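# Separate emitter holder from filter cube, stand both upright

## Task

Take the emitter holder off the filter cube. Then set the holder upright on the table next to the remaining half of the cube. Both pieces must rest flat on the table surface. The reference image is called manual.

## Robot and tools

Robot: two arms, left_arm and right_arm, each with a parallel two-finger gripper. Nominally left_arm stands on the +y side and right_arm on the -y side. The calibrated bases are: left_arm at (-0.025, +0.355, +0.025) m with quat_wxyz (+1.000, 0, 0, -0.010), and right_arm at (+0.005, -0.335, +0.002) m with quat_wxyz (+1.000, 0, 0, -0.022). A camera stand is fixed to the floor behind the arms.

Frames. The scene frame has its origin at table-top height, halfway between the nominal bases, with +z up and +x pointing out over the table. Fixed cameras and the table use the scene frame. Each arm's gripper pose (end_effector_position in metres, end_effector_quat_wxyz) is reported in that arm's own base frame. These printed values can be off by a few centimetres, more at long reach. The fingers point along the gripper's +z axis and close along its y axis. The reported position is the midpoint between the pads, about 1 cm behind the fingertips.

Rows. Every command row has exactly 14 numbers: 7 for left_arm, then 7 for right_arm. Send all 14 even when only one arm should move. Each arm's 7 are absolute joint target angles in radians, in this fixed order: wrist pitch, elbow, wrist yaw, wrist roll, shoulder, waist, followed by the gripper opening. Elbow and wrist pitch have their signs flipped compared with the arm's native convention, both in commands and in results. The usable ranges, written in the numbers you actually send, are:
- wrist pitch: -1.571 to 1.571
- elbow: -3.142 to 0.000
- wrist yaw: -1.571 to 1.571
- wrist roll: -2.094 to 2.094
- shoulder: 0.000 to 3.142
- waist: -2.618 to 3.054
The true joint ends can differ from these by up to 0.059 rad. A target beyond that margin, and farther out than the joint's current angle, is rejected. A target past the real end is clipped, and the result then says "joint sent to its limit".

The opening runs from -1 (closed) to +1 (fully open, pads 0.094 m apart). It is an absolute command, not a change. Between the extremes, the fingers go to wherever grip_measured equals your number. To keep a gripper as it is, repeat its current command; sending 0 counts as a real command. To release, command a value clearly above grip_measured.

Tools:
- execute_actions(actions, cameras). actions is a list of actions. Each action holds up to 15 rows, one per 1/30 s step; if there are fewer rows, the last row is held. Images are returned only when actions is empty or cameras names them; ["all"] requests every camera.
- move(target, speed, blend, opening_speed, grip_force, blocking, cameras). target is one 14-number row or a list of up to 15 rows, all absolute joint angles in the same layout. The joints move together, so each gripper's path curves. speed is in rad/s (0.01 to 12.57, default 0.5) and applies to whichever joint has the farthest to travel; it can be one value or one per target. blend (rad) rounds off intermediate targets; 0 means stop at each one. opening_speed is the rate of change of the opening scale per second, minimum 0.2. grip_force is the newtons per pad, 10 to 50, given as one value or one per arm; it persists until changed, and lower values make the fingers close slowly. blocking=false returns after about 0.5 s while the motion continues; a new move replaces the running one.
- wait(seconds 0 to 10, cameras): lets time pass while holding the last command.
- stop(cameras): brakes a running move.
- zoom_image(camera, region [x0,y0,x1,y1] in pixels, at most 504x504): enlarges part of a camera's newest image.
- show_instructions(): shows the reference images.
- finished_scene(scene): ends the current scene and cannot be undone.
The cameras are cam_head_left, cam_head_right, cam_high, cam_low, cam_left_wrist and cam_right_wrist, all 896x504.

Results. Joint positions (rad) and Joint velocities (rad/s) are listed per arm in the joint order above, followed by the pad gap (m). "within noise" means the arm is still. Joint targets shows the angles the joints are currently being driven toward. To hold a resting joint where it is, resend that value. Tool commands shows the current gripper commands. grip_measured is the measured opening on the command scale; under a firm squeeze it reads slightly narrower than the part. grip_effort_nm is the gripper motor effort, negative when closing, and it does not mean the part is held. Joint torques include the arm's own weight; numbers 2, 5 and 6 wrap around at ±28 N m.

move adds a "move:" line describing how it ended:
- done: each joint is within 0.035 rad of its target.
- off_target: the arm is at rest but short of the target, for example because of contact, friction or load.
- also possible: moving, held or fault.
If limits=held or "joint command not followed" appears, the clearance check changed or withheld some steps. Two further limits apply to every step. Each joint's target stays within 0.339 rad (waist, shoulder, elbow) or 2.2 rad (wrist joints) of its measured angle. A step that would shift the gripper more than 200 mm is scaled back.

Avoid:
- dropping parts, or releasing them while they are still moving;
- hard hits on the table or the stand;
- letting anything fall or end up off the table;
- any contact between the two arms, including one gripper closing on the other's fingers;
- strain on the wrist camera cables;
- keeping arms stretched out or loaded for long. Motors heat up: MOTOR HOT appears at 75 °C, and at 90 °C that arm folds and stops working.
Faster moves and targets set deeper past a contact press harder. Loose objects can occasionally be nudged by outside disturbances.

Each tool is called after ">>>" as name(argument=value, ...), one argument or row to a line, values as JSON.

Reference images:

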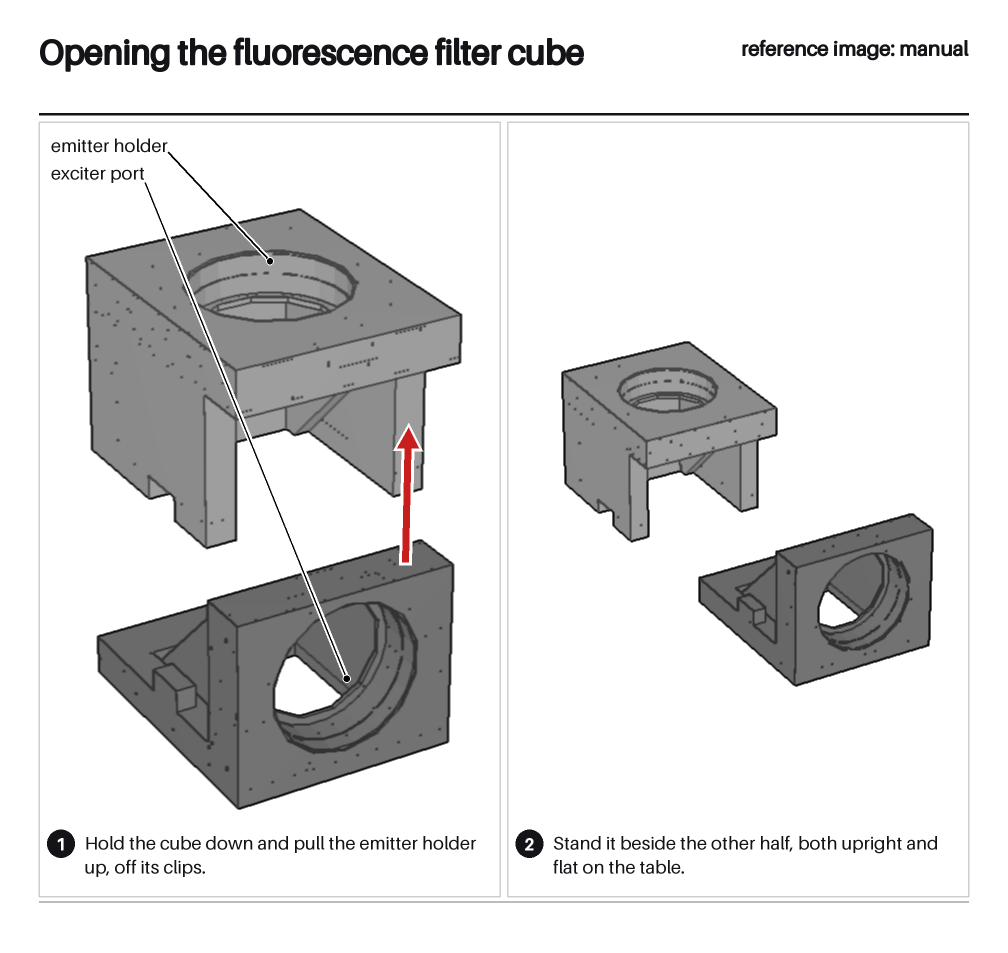

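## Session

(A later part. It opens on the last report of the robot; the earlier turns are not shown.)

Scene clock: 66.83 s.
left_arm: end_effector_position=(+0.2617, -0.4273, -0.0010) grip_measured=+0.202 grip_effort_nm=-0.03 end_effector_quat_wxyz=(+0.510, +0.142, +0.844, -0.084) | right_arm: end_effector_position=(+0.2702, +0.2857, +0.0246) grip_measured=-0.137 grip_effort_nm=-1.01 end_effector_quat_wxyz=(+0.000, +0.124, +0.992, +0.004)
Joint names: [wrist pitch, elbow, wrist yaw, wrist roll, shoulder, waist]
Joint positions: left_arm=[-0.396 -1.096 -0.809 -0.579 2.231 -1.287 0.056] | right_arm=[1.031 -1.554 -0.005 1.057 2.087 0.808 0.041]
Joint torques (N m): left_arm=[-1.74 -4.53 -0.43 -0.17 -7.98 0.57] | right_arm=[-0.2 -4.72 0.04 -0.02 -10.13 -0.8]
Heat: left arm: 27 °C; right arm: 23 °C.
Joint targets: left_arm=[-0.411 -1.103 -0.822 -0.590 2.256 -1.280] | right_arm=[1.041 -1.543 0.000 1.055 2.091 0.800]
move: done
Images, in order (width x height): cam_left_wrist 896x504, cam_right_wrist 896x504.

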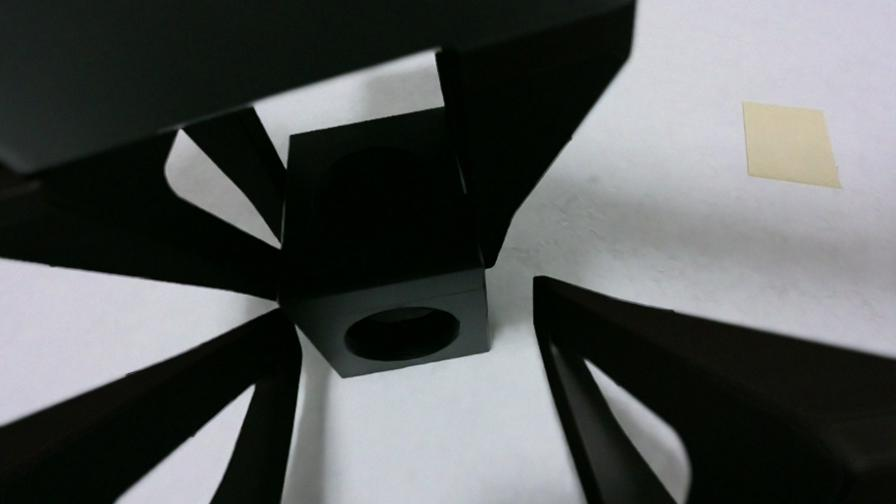

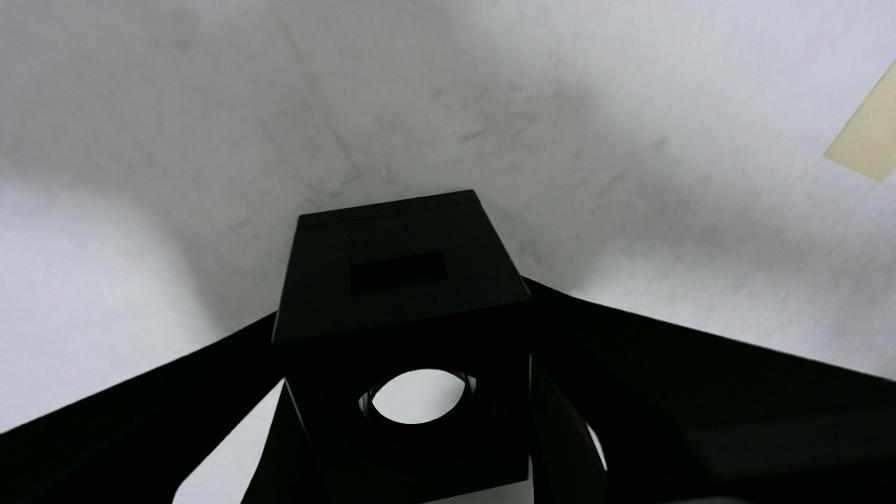

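>>> move(
  target=[
    [-0.32, -1.148, -0.86, -0.645, 2.264, -1.292, 0.1, 1.041, -1.5431, 0, 1.055, 2.091, 0.8, -0.3],
    [-0.32, -1.148, -0.86, -0.645, 2.264, -1.292, -0.3, 1.041, -1.5431, 0, 1.055, 2.091, 0.8, -0.3],
  ],
  speed=0.3,
  opening_speed=0.8,
  cameras=["cam_right_wrist", "cam_left_wrist"],
)

Scene clock: 70.47 s.
left_arm: end_effector_position=(+0.2649, -0.4248, -0.0001) grip_measured=-0.185 grip_effort_nm=-0.96 end_effector_quat_wxyz=(+0.511, +0.117, +0.848, -0.075) | right_arm: end_effector_position=(+0.2701, +0.2861, +0.0246) grip_measured=-0.137 grip_effort_nm=-1.02 end_effector_quat_wxyz=(-0.001, +0.123, +0.992, +0.005)
Joint names: [wrist pitch, elbow, wrist yaw, wrist roll, shoulder, waist]
Joint positions: left_arm=[-0.334 -1.128 -0.843 -0.642 2.239 -1.288 0.038] | right_arm=[1.03 -1.554 -0.007 1.055 2.087 0.808 0.041]
Joint torques (N m): left_arm=[-1.37 -5.52 -0.49 -0.08 -8.09 -0.36] | right_arm=[-0.19 -4.7 0.08 -0.01 -10.11 -0.77]
Heat: left arm: 27 °C; right arm: 23 °C.
Joint targets: left_arm=[-0.320 -1.148 -0.860 -0.645 2.264 -1.292] | right_arm=[1.041 -1.543 0.000 1.055 2.091 0.800]
move: done
Images, in order (width x height): cam_left_wrist 896x504, cam_right_wrist 896x504.

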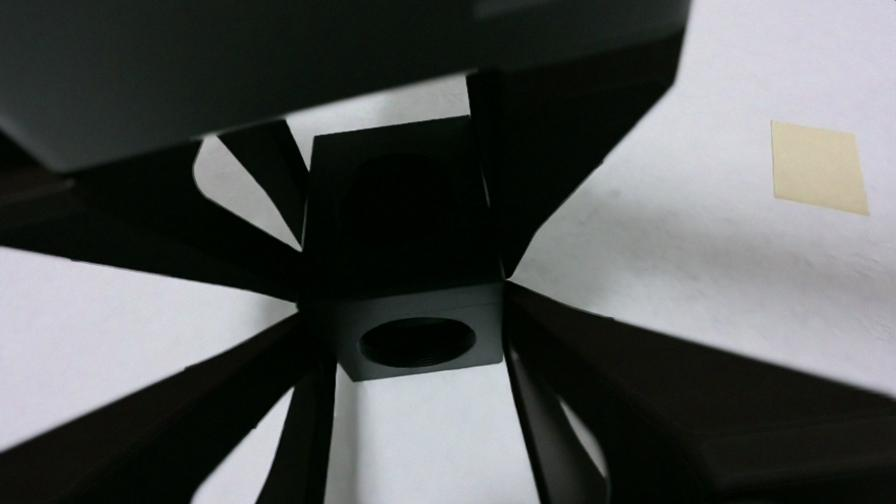

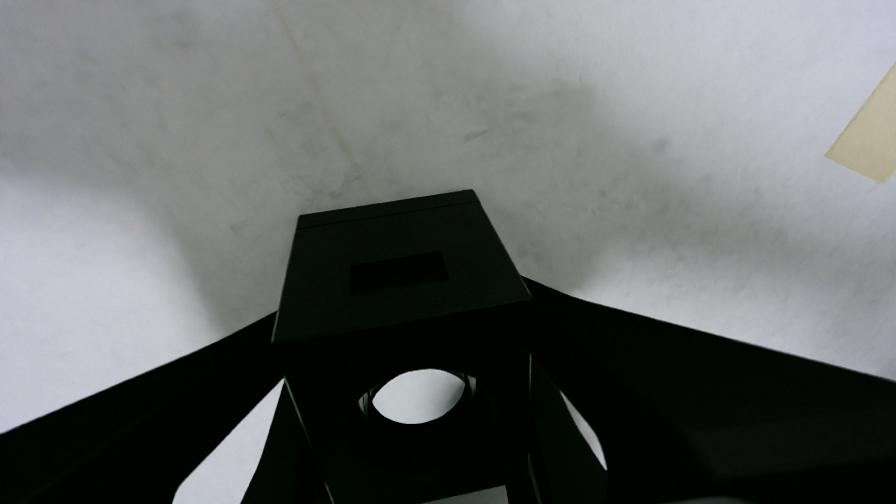

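>>> move(
  target=[
    [-0.32, -1.148, -0.86, -0.645, 2.264, -1.292, 0.0, 1.041, -1.5431, 0, 1.055, 2.091, 0.8, -0.3],
    [-0.316, -1.110, -0.864, -0.647, 2.225, -1.298, 0.0, 1.041, -1.5431, 0, 1.055, 2.091, 0.8, -0.3],
  ],
  speed=0.3,
  opening_speed=1.0,
  cameras=["cam_left_wrist"],
)

Scene clock: 73.60 s.
left_arm: end_effector_position=(+0.2627, -0.4223, -0.0024) grip_measured=-0.001 grip_effort_nm=0.13 end_effector_quat_wxyz=(+0.511, +0.120, +0.848, -0.070) | right_arm: end_effector_position=(+0.2701, +0.2861, +0.0246) grip_measured=-0.137 grip_effort_nm=-1.02 end_effector_quat_wxyz=(-0.001, +0.123, +0.992, +0.005)
Joint names: [wrist pitch, elbow, wrist yaw, wrist roll, shoulder, waist]
Joint positions: left_arm=[-0.331 -1.12 -0.849 -0.642 2.239 -1.292 0.047] | right_arm=[1.03 -1.554 -0.007 1.055 2.087 0.808 0.041]
Joint torques (N m): left_arm=[-1.35 -3.19 -0.48 -0.09 -10.8 -0.4] | right_arm=[-0.18 -4.78 0.07 -0.01 -10.1 -0.76]
Heat: left arm: 26 °C; right arm: 23 °C.
Joint targets: left_arm=[-0.316 -1.110 -0.864 -0.647 2.225 -1.298] | right_arm=[1.041 -1.543 0.000 1.055 2.091 0.800]
move: done
Images, in order (width x height): cam_left_wrist 896x504.

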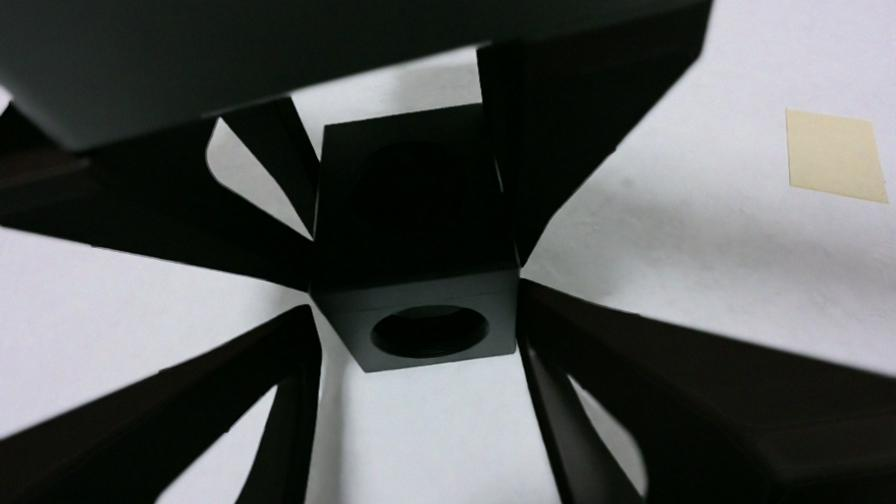

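>>> move(
  target=[
    [-0.316, -1.110, -0.864, -0.647, 2.225, -1.308, 0.0, 1.041, -1.5431, 0, 1.055, 2.091, 0.8, -0.3],
    [-0.316, -1.110, -0.864, -0.647, 2.225, -1.308, -0.35, 1.041, -1.5431, 0, 1.055, 2.091, 0.8, -0.3],
  ],
  speed=0.3,
  opening_speed=1.0,
  cameras=["cam_left_wrist"],
)

Scene clock: 75.83 s.
left_arm: end_effector_position=(+0.2588, -0.4245, -0.0025) grip_measured=-0.194 grip_effort_nm=-0.97 end_effector_quat_wxyz=(+0.510, +0.122, +0.848, -0.073) | right_arm: end_effector_position=(+0.2702, +0.2862, +0.0246) grip_measured=-0.137 grip_effort_nm=-1.02 end_effector_quat_wxyz=(-0.001, +0.123, +0.992, +0.005)
Joint names: [wrist pitch, elbow, wrist yaw, wrist roll, shoulder, waist]
Joint positions: left_arm=[-0.33 -1.12 -0.849 -0.646 2.239 -1.301 0.038] | right_arm=[1.029 -1.554 -0.007 1.055 2.087 0.808 0.041]
Joint torques (N m): left_arm=[-1.37 -3.18 -0.47 -0.03 -10.82 -0.51] | right_arm=[-0.18 -4.68 0.06 -0.01 -10.1 -0.73]
Heat: left arm: 26 °C; right arm: 24 °C.
Joint targets: left_arm=[-0.316 -1.110 -0.864 -0.647 2.225 -1.308] | right_arm=[1.041 -1.543 0.000 1.055 2.091 0.800]
move: done
Images, in order (width x height): cam_left_wrist 896x504.

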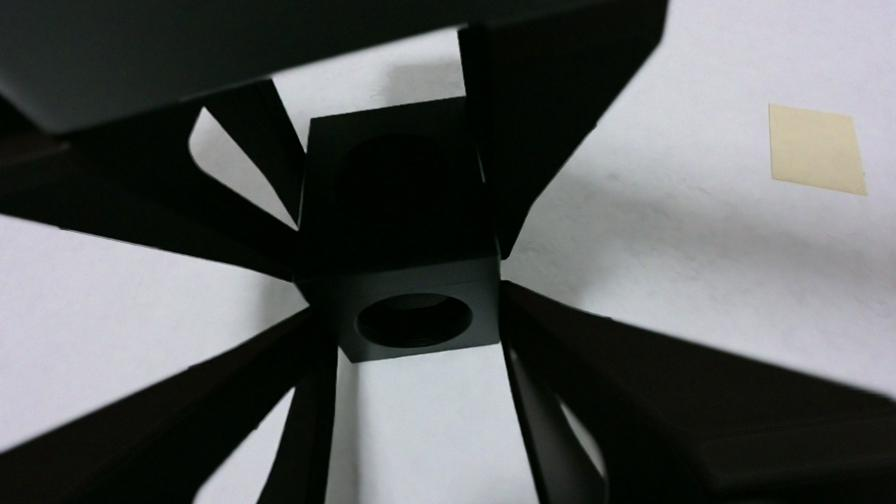

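>>> move(
  target=[-0.316, -1.110, -0.864, -0.647, 2.225, -1.308, -0.35, 1.202, -1.683, 0, 1.055, 2.042, 0.8, -0.35],
  speed=0.12,
  cameras=["cam_left_wrist", "cam_right_wrist"],
)

Scene clock: 78.77 s.
left_arm: end_effector_position=(+0.2644, -0.4256, +0.0140) grip_measured=-0.194 grip_effort_nm=-0.97 end_effector_quat_wxyz=(+0.533, +0.100, +0.836, -0.081) | right_arm: end_effector_position=(+0.2749, +0.2847, +0.0452) grip_measured=-0.139 grip_effort_nm=-1.02 end_effector_quat_wxyz=(+0.006, +0.114, +0.993, -0.007)
Joint names: [wrist pitch, elbow, wrist yaw, wrist roll, shoulder, waist]
Joint positions: left_arm=[-0.371 -1.12 -0.893 -0.642 2.224 -1.301 0.038] | right_arm=[1.126 -1.638 0.018 1.037 2.087 0.808 0.04]
Joint torques (N m): left_arm=[-0.98 -3.22 -0.04 -0.08 -9.73 -0.49] | right_arm=[0.47 -10.26 -0.2 0.16 -14.38 -0.77]
Heat: left arm: 26 °C; right arm: 24 °C.
Joint targets: left_arm=[-0.316 -1.110 -0.864 -0.647 2.225 -1.308] | right_arm=[1.202 -1.683 0.000 1.055 2.042 0.800]
move: off_target (left_arm, right_arm); left_arm: the wrist pitch is farthest, 0.055 rad from its target; right_arm: the wrist pitch is farthest, 0.076 rad from its target
Images, in order (width x height): cam_left_wrist 896x504, cam_right_wrist 896x504.

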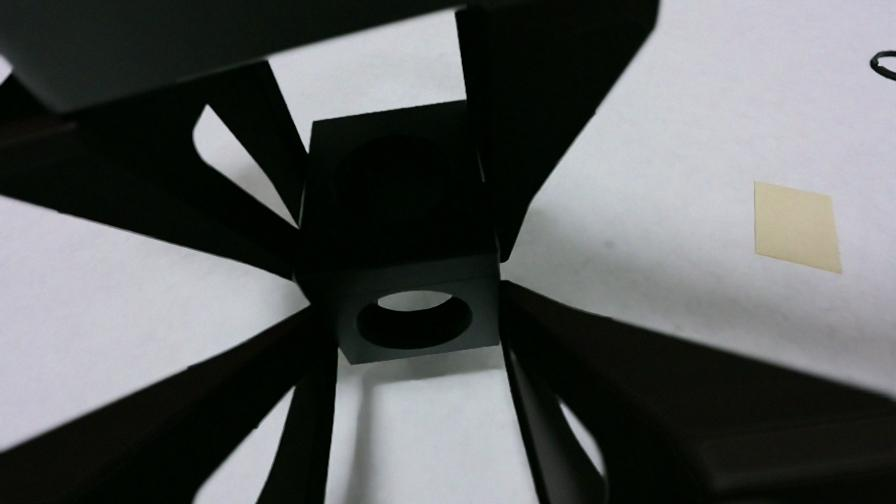

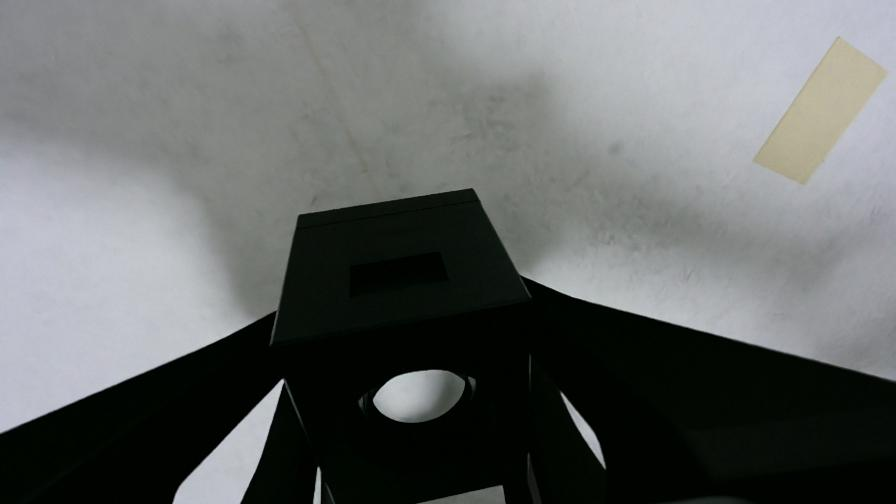

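>>> move(
  target=[
    [-0.10, -1.05, -0.73, -0.647, 2.325, -1.308, -0.35, 1.041, -1.5431, 0, 1.055, 2.091, 0.8, -0.35],
    [-0.10, -1.05, -0.73, -0.647, 2.325, -1.308, -0.35, 1.09, -1.613, 0, 1.055, 2.01, 0.8, -0.35],
    [-0.10, -1.05, -0.73, -0.647, 2.325, -1.308, -0.35, 1.13, -1.645, 0, 1.055, 1.96, 0.8, -0.35],
  ],
  speed=0.12,
  cameras=["cam_left_wrist", "cam_right_wrist"],
)

Scene clock: 86.37 s.
left_arm: end_effector_position=(+0.2572, -0.4161, -0.0070) grip_measured=-0.194 grip_effort_nm=-0.98 end_effector_quat_wxyz=(+0.506, +0.128, +0.851, -0.059) | right_arm: end_effector_position=(+0.2715, +0.2924, +0.0292) grip_measured=-0.140 grip_effort_nm=-1.02 end_effector_quat_wxyz=(-0.004, +0.121, +0.993, +0.016)
Joint names: [wrist pitch, elbow, wrist yaw, wrist roll, shoulder, waist]
Joint positions: left_arm=[-0.305 -1.104 -0.855 -0.649 2.232 -1.301 0.038] | right_arm=[1.035 -1.575 -0.025 1.051 2.089 0.808 0.04]
Joint torques (N m): left_arm=[0.63 0.06 0.96 -0.02 -3.26 -0.51] | right_arm=[0.61 -12.72 0.27 0.02 -21.68 -0.81]
Heat: left arm: 25 °C; right arm: 25 °C.
Joint targets: left_arm=[-0.100 -1.050 -0.730 -0.647 2.325 -1.308] | right_arm=[1.130 -1.645 0.000 1.055 1.960 0.800]
move: off_target (left_arm, right_arm); left_arm: the wrist pitch is farthest, 0.205 rad from its target; right_arm: the shoulder is farthest, 0.129 rad from its target
Images, in order (width x height): cam_left_wrist 896x504, cam_right_wrist 896x504.

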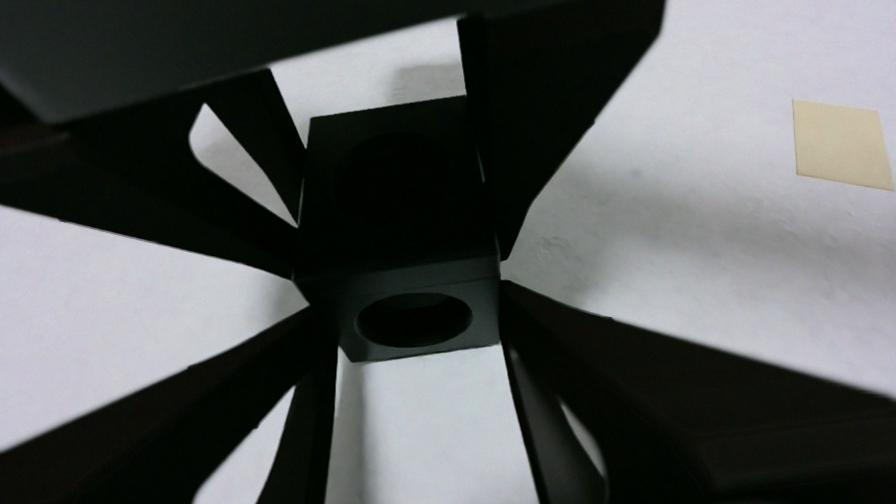

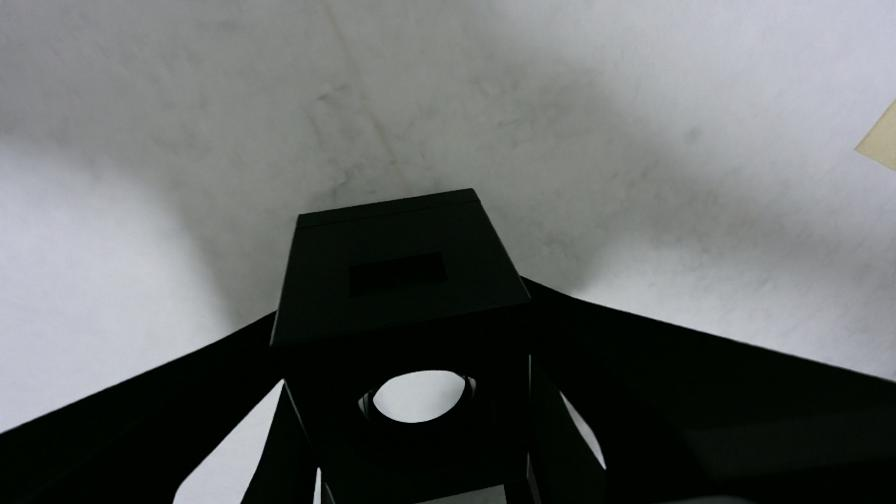

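>>> zoom_image(
  camera="cam_left_wrist",
  region=[270, 230, 530, 380],
)

Scaled by 1.938 from the camera's 896x504 image, which has a finer 1280x720 frame.

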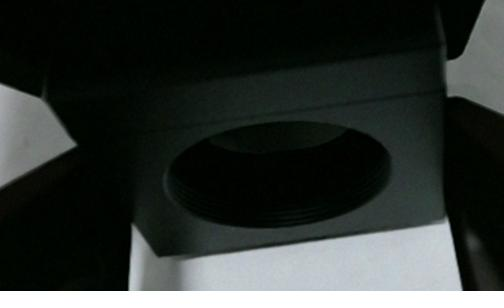

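>>> move(
  target=[
    [0.07, -1.0, -0.62, -0.647, 2.40, -1.308, -0.35, 1.13, -1.645, 0, 1.055, 1.96, 0.8, -0.35],
    [0.07, -1.0, -0.62, -0.647, 2.40, -1.308, -0.35, 1.15, -1.67, 0, 1.055, 1.92, 0.8, -0.35],
  ],
  speed=0.15,
  cameras=["cam_left_wrist", "cam_right_wrist"],
)

Scene clock: 89.97 s.
left_arm: end_effector_position=(+0.2559, -0.4110, -0.0173) grip_measured=-0.194 grip_effort_nm=-0.97 end_effector_quat_wxyz=(+0.501, +0.135, +0.854, -0.046) | right_arm: end_effector_position=(+0.2725, +0.2930, +0.0292) grip_measured=-0.140 grip_effort_nm=-1.02 end_effector_quat_wxyz=(-0.001, +0.120, +0.993, +0.018)
Joint names: [wrist pitch, elbow, wrist yaw, wrist roll, shoulder, waist]
Joint positions: left_arm=[-0.297 -1.099 -0.855 -0.649 2.25 -1.301 0.038] | right_arm=[1.03 -1.575 -0.023 1.049 2.089 0.808 0.04]
Joint torques (N m): left_arm=[2.36 3.74 2.08 -0.01 0.76 -0.53] | right_arm=[0.84 -15.25 0.25 0.03 -25.14 -0.76]
Heat: left arm: 26 °C; right arm: 27 °C.
Joint targets: left_arm=[0.070 -1.000 -0.620 -0.647 2.400 -1.308] | right_arm=[1.150 -1.670 0.000 1.055 1.920 0.800]
move: off_target (left_arm, right_arm); left_arm: the wrist pitch is farthest, 0.367 rad from its target; right_arm: the shoulder is farthest, 0.169 rad from its target
Images, in order (width x height): cam_left_wrist 896x504, cam_right_wrist 896x504.

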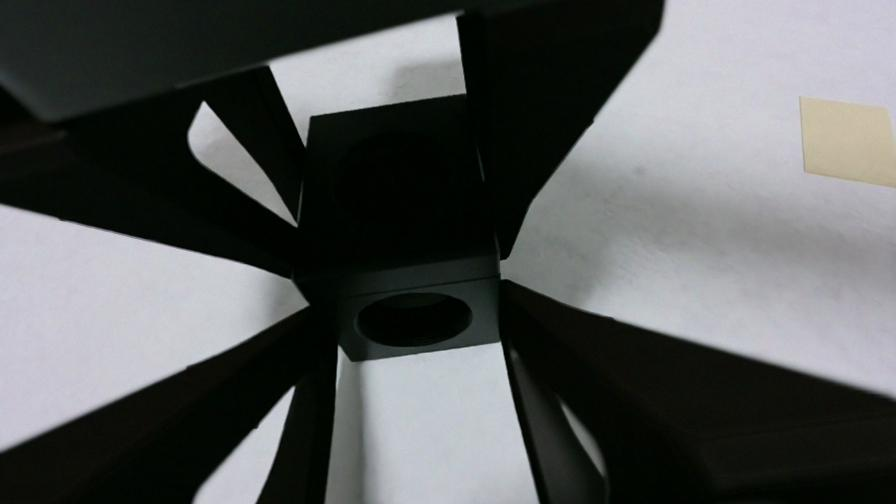

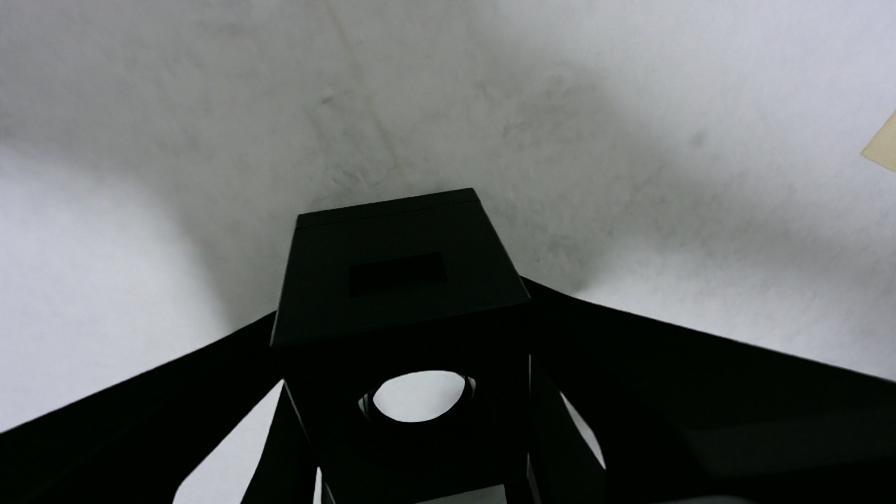

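>>> move(
  target=[
    [-0.2, -1.08, -0.80, -0.647, 2.27, -1.308, -0.35, 1.041, -1.5431, 0, 1.055, 2.091, 0.8, -0.35],
    [-0.2, -1.08, -0.80, -0.647, 2.27, -1.308, -0.35, 1.041, -1.5431, 0, 1.055, 2.091, 0.8, 0.1],
    [-0.2, -1.08, -0.80, -0.647, 2.27, -1.308, -0.35, 1.083, -1.595, 0, 1.07, 2.062, 0.83, 0.1],
  ],
  speed=0.2,
  opening_speed=1.0,
  cameras=["cam_left_wrist", "cam_right_wrist"],
)

Scene clock: 99.67 s.
left_arm: end_effector_position=(+0.2596, -0.4153, -0.0066) grip_measured=-0.194 grip_effort_nm=-0.98 end_effector_quat_wxyz=(+0.514, +0.119, +0.848, -0.057) | right_arm: end_effector_position=(+0.2659, +0.2921, +0.0284) grip_measured=+0.097 grip_effort_nm=0.14 end_effector_quat_wxyz=(-0.004, +0.118, +0.993, +0.007)
Joint names: [wrist pitch, elbow, wrist yaw, wrist roll, shoulder, waist]
Joint positions: left_arm=[-0.323 -1.106 -0.876 -0.653 2.242 -1.301 0.038] | right_arm=[1.047 -1.572 -0.015 1.059 2.089 0.823 0.052]
Joint torques (N m): left_arm=[-0.24 -1.91 0.43 0.04 -7.8 -0.53] | right_arm=[0.05 -7.99 0.16 0.09 -12.77 0.57]
Heat: left arm: 28 °C; right arm: 33 °C.
Joint targets: left_arm=[-0.200 -1.080 -0.800 -0.647 2.270 -1.308] | right_arm=[1.083 -1.595 0.000 1.070 2.062 0.830]
move: off_target (left_arm, right_arm); left_arm: the wrist pitch is farthest, 0.123 rad from its target; right_arm: the wrist pitch is farthest, 0.036 rad from its target
Images, in order (width x height): cam_left_wrist 896x504, cam_right_wrist 896x504.

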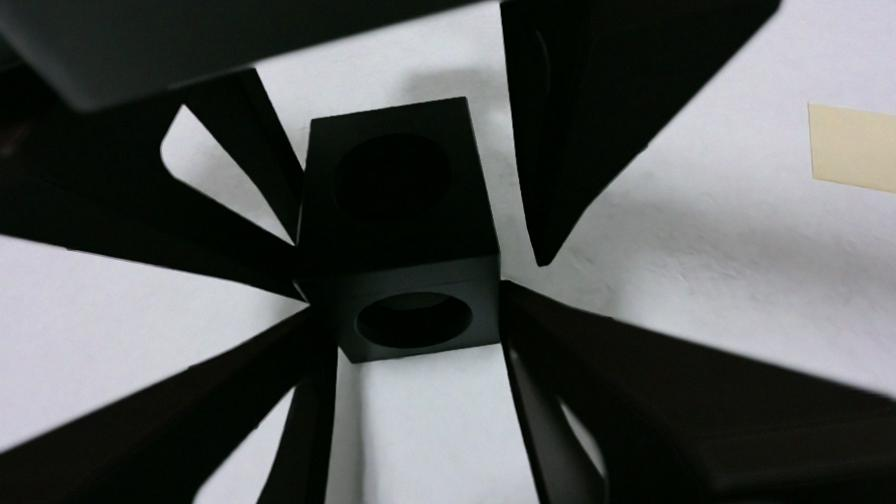

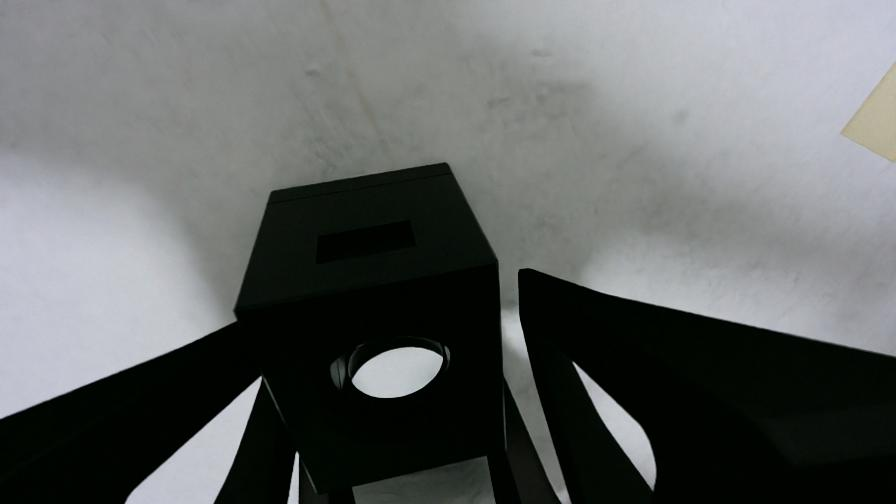

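>>> move(
  target=[
    [-0.2, -1.08, -0.80, -0.647, 2.27, -1.308, -0.35, 1.118, -1.66, 0, 1.07, 2.121, 0.84, 0.1],
    [-0.2, -1.08, -0.80, -0.647, 2.27, -1.308, -0.35, 1.118, -1.66, 0, 1.07, 2.121, 0.84, -0.35],
  ],
  speed=0.2,
  opening_speed=1.0,
  cameras=["cam_left_wrist", "cam_right_wrist"],
)

Scene clock: 102.33 s.
left_arm: end_effector_position=(+0.2596, -0.4153, -0.0066) grip_measured=-0.194 grip_effort_nm=-0.98 end_effector_quat_wxyz=(+0.514, +0.117, +0.848, -0.059) | right_arm: end_effector_position=(+0.2687, +0.2979, +0.0401) grip_measured=-0.156 grip_effort_nm=-1.02 end_effector_quat_wxyz=(+0.000, +0.114, +0.994, +0.005)
Joint names: [wrist pitch, elbow, wrist yaw, wrist roll, shoulder, waist]
Joint positions: left_arm=[-0.323 -1.106 -0.876 -0.658 2.242 -1.301 0.038] | right_arm=[1.098 -1.636 -0.006 1.059 2.1 0.832 0.04]
Joint torques (N m): left_arm=[-0.23 -1.94 0.43 0.11 -7.84 -0.55] | right_arm=[-0.1 -8.13 0.05 0.08 -8.95 0.64]
Heat: left arm: 28 °C; right arm: 32 °C.
Joint targets: left_arm=[-0.200 -1.080 -0.800 -0.647 2.270 -1.308] | right_arm=[1.118 -1.660 0.000 1.070 2.121 0.840]
move: off_target (left_arm); left_arm: the wrist pitch is farthest, 0.123 rad from its target
Images, in order (width x height): cam_left_wrist 896x504, cam_right_wrist 896x504.

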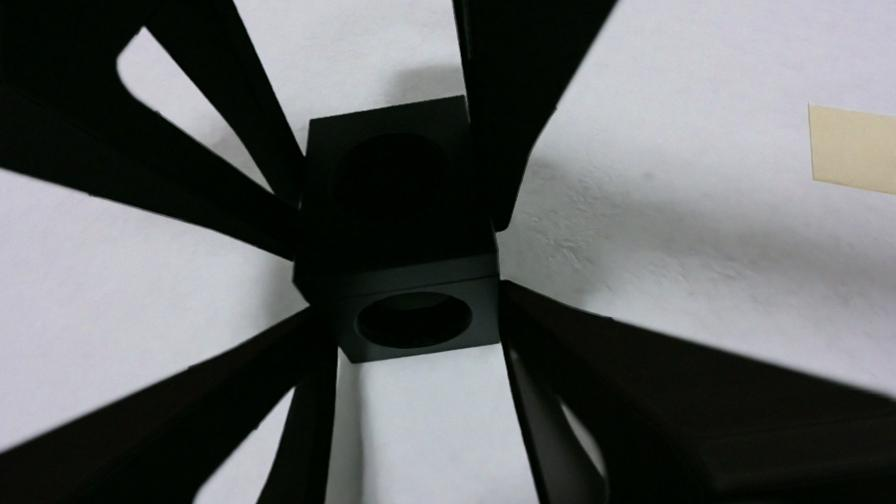

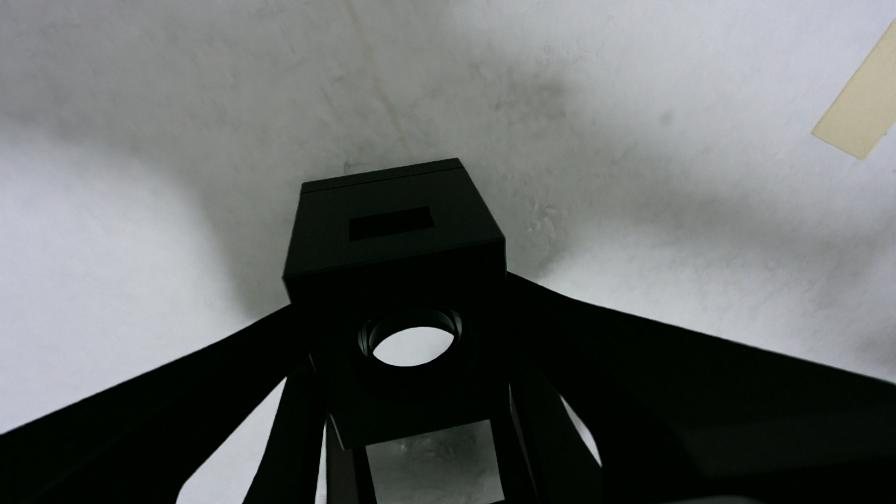

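>>> move(
  target=[
    [0.0, -1.03, -0.67, -0.647, 2.36, -1.308, -0.35, 1.14, -1.71, 0, 1.07, 2.02, 0.84, -0.35],
    [0.0, -1.03, -0.67, -0.647, 2.36, -1.308, -0.35, 1.15, -1.74, 0, 1.07, 1.97, 0.84, -0.35],
  ],
  speed=0.15,
  cameras=["cam_left_wrist", "cam_right_wrist"],
)

Scene clock: 105.13 s.
left_arm: end_effector_position=(+0.2571, -0.4109, -0.0128) grip_measured=-0.194 grip_effort_nm=-0.98 end_effector_quat_wxyz=(+0.505, +0.124, +0.853, -0.050) | right_arm: end_effector_position=(+0.2823, +0.3118, +0.1024) grip_measured=-0.156 grip_effort_nm=-1.02 end_effector_quat_wxyz=(+0.045, +0.114, +0.990, +0.064)
Joint names: [wrist pitch, elbow, wrist yaw, wrist roll, shoulder, waist]
Joint positions: left_arm=[-0.294 -1.101 -0.866 -0.667 2.242 -1.301 0.038] | right_arm=[1.137 -1.722 -0.002 1.06 1.998 0.832 0.04]
Joint torques (N m): left_arm=[1.6 1.5 1.67 0.2 -1.58 -0.55] | right_arm=[-0.45 -7.82 0.04 0.08 -12.44 0.68]
Heat: left arm: 27 °C; right arm: 32 °C.
Joint targets: left_arm=[0.000 -1.030 -0.670 -0.647 2.360 -1.308] | right_arm=[1.150 -1.740 0.000 1.070 1.970 0.840]
move: off_target (left_arm); left_arm: the wrist pitch is farthest, 0.294 rad from its target
Images, in order (width x height): cam_left_wrist 896x504, cam_right_wrist 896x504.

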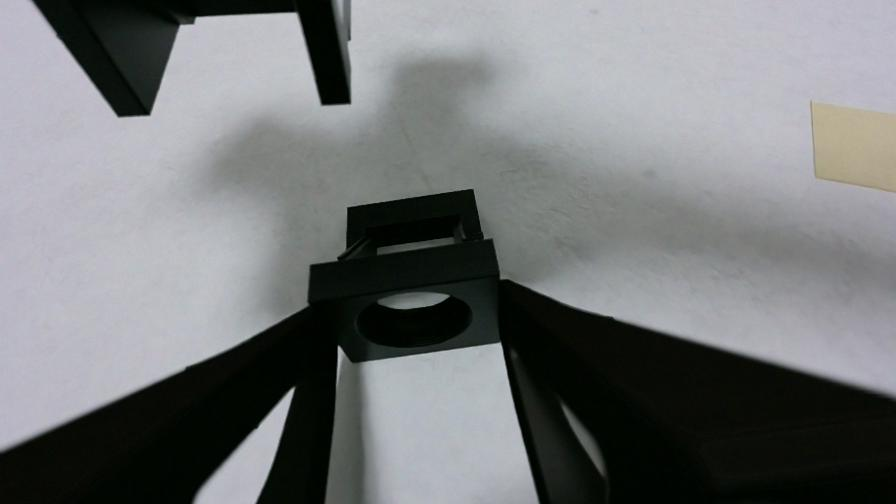

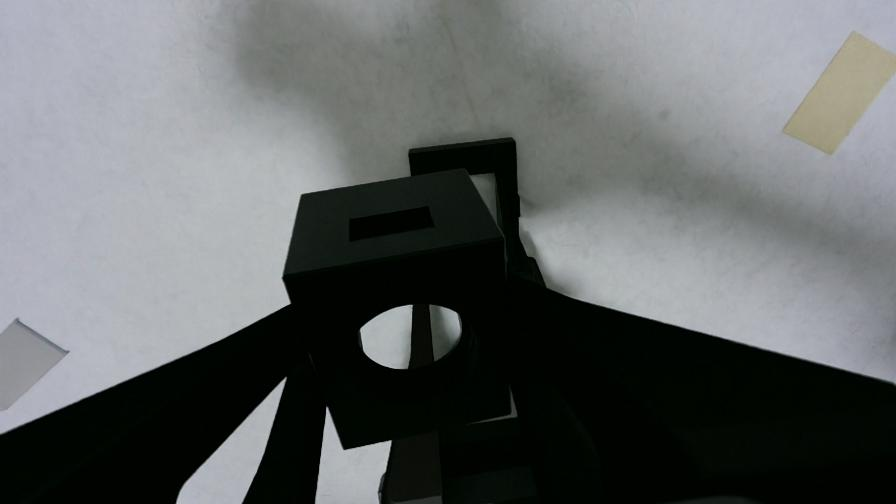

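>>> move(
  target=[
    [-0.28, -1.105, -0.866, -0.66, 2.25, -1.308, -0.35, 1.283, -1.778, 0, 1.07, 2.073, 0.572, -0.35],
    [-0.28, -1.105, -0.866, -0.66, 2.25, -1.308, 0.3, 1.283, -1.778, 0, 1.07, 2.073, 0.572, -0.35],
    [-0.2517, -0.9186, -0.8872, -0.7131, 2.0106, -1.42, 0.3, 1.14, -1.645, 0, 1.07, 2.10, 0.572, -0.35],
  ],
  speed=[0.25, 0.3, 0.4],
  opening_speed=0.8,
  cameras=["cam_left_wrist", "cam_right_wrist", "cam_head_left"],
)

Scene clock: 113.33 s.
left_arm: end_effector_position=(+0.2032, -0.3991, +0.0216) grip_measured=+0.298 grip_effort_nm=0.13 end_effector_quat_wxyz=(+0.502, +0.156, +0.846, -0.087) | right_arm: end_effector_position=(+0.3348, +0.2182, +0.0496) grip_measured=-0.155 grip_effort_nm=-1.02 end_effector_quat_wxyz=(+0.001, +0.241, +0.970, +0.006)
Joint names: [wrist pitch, elbow, wrist yaw, wrist roll, shoulder, waist]
Joint positions: left_arm=[-0.266 -0.93 -0.873 -0.702 2.042 -1.416 0.061] | right_arm=[1.128 -1.652 -0.006 1.06 2.085 0.572 0.04]
Joint torques (N m): left_arm=[-1.29 -3.03 -0.48 -0.15 -10.66 -0.29] | right_arm=[-0.15 -5.15 0.07 0.1 -9.36 -0.08]
Heat: left arm: 27 °C; right arm: 30 °C.
Joint targets: left_arm=[-0.252 -0.919 -0.887 -0.713 2.011 -1.420] | right_arm=[1.140 -1.645 0.000 1.070 2.100 0.572]
move: done; target 2's new numbers were sent with left_arm's wrist pitch 0.047 rad from that target
Images, in order (width x height): cam_head_left 896x504, cam_left_wrist 896x504, cam_right_wrist 896x504.

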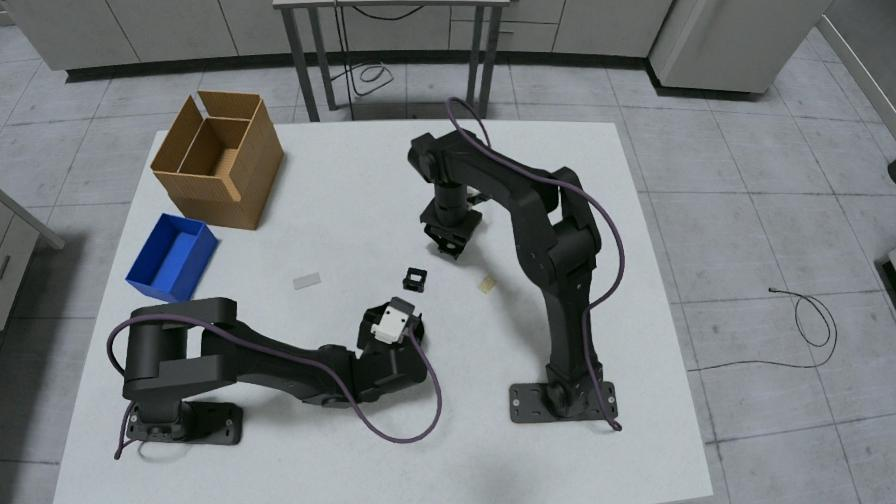

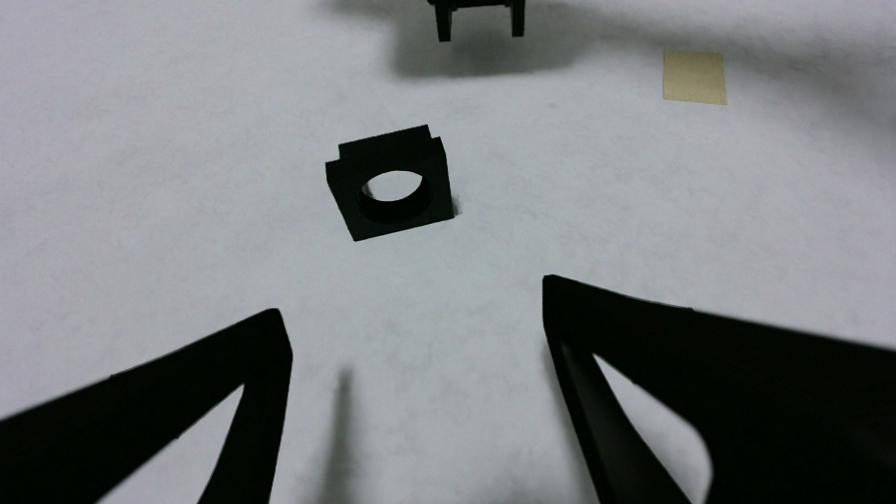

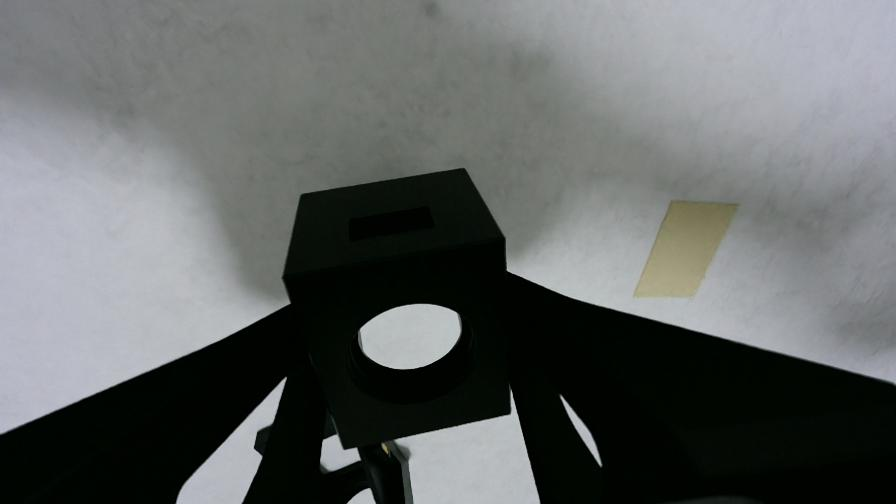

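>>> move(
  target=[-0.2517, -0.9186, -0.8872, -0.7131, 2.0106, -1.42, 0.3, 1.087, -1.582, 0, 1.07, 2.108, 0.572, -0.35],
  speed=0.08,
  cameras=["cam_left_wrist", "cam_right_wrist", "cam_low"],
)

>>> zoom_image(
  camera="cam_left_wrist",
  region=[340, 0, 600, 120],
)

>>> zoom_image(
  camera="cam_low",
  region=[420, 230, 500, 290],
)

Scene clock: 115.13 s.
left_arm: end_effector_position=(+0.2032, -0.3991, +0.0216) grip_measured=+0.298 grip_effort_nm=0.13 end_effector_quat_wxyz=(+0.502, +0.156, +0.846, -0.087) | right_arm: end_effector_position=(+0.3295, +0.2147, +0.0327) grip_measured=-0.155 grip_effort_nm=-1.02 end_effector_quat_wxyz=(-0.004, +0.241, +0.970, +0.000)
Joint names: [wrist pitch, elbow, wrist yaw, wrist roll, shoulder, waist]
Joint positions: left_arm=[-0.266 -0.93 -0.873 -0.702 2.042 -1.416 0.061] | right_arm=[1.077 -1.591 -0.006 1.06 2.09 0.572 0.04]
Joint torques (N m): left_arm=[-1.29 -3.04 -0.5 -0.16 -10.66 -0.29] | right_arm=[-0.17 -4.9 0.07 0.08 -8.99 -0.09]
Heat: left arm: 27 °C; right arm: 30 °C.
Joint targets: left_arm=[-0.252 -0.919 -0.887 -0.713 2.011 -1.420] | right_arm=[1.087 -1.582 0.000 1.070 2.108 0.572]
move: done
Images, in order (width x height): cam_low 896x504, cam_left_wrist 896x504, cam_right_wrist 896x504.

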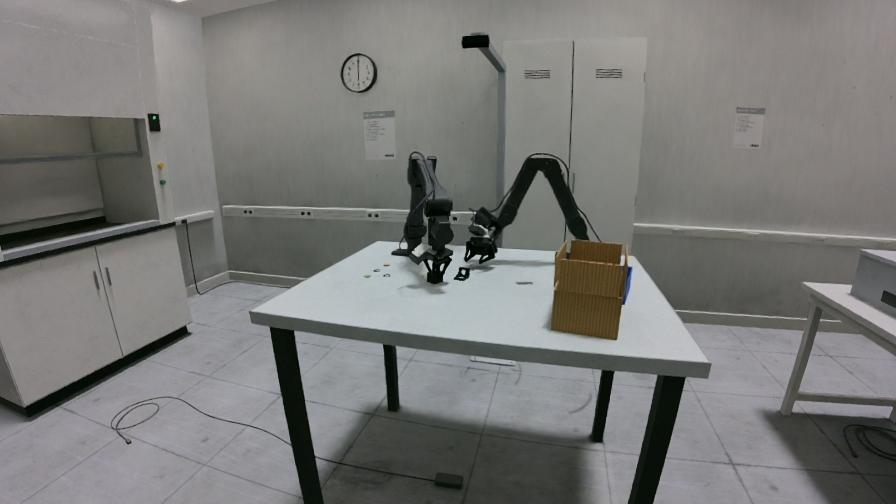

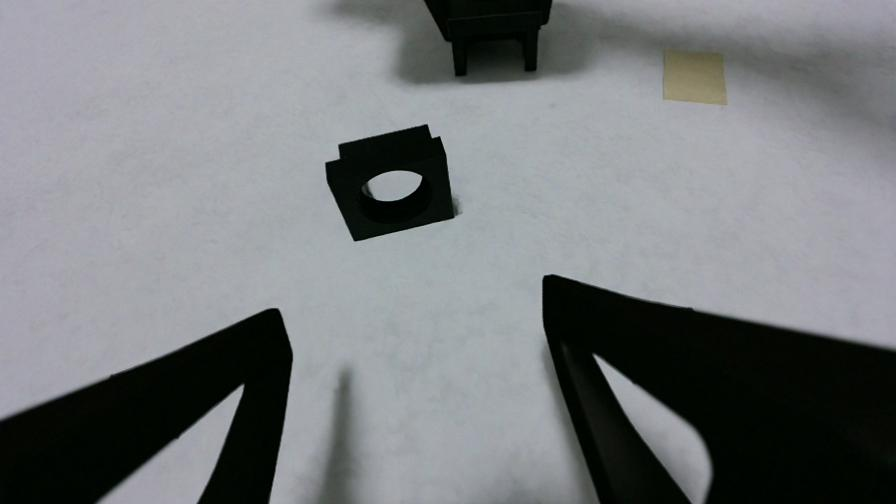

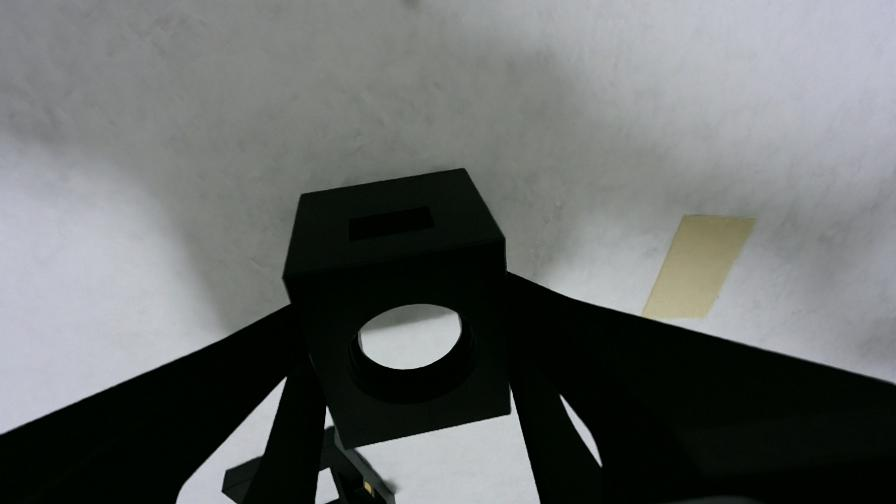

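Scaled by 1.938 from the camera's 896x504 image, which has a finer 1280x720 frame.

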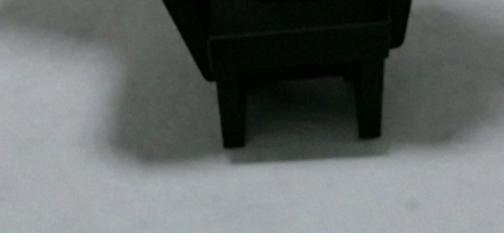

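Scaled by 6.300 from the camera's 896x504 image, which has a finer 1280x720 frame.

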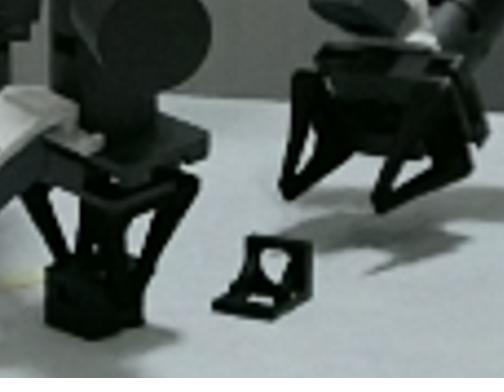

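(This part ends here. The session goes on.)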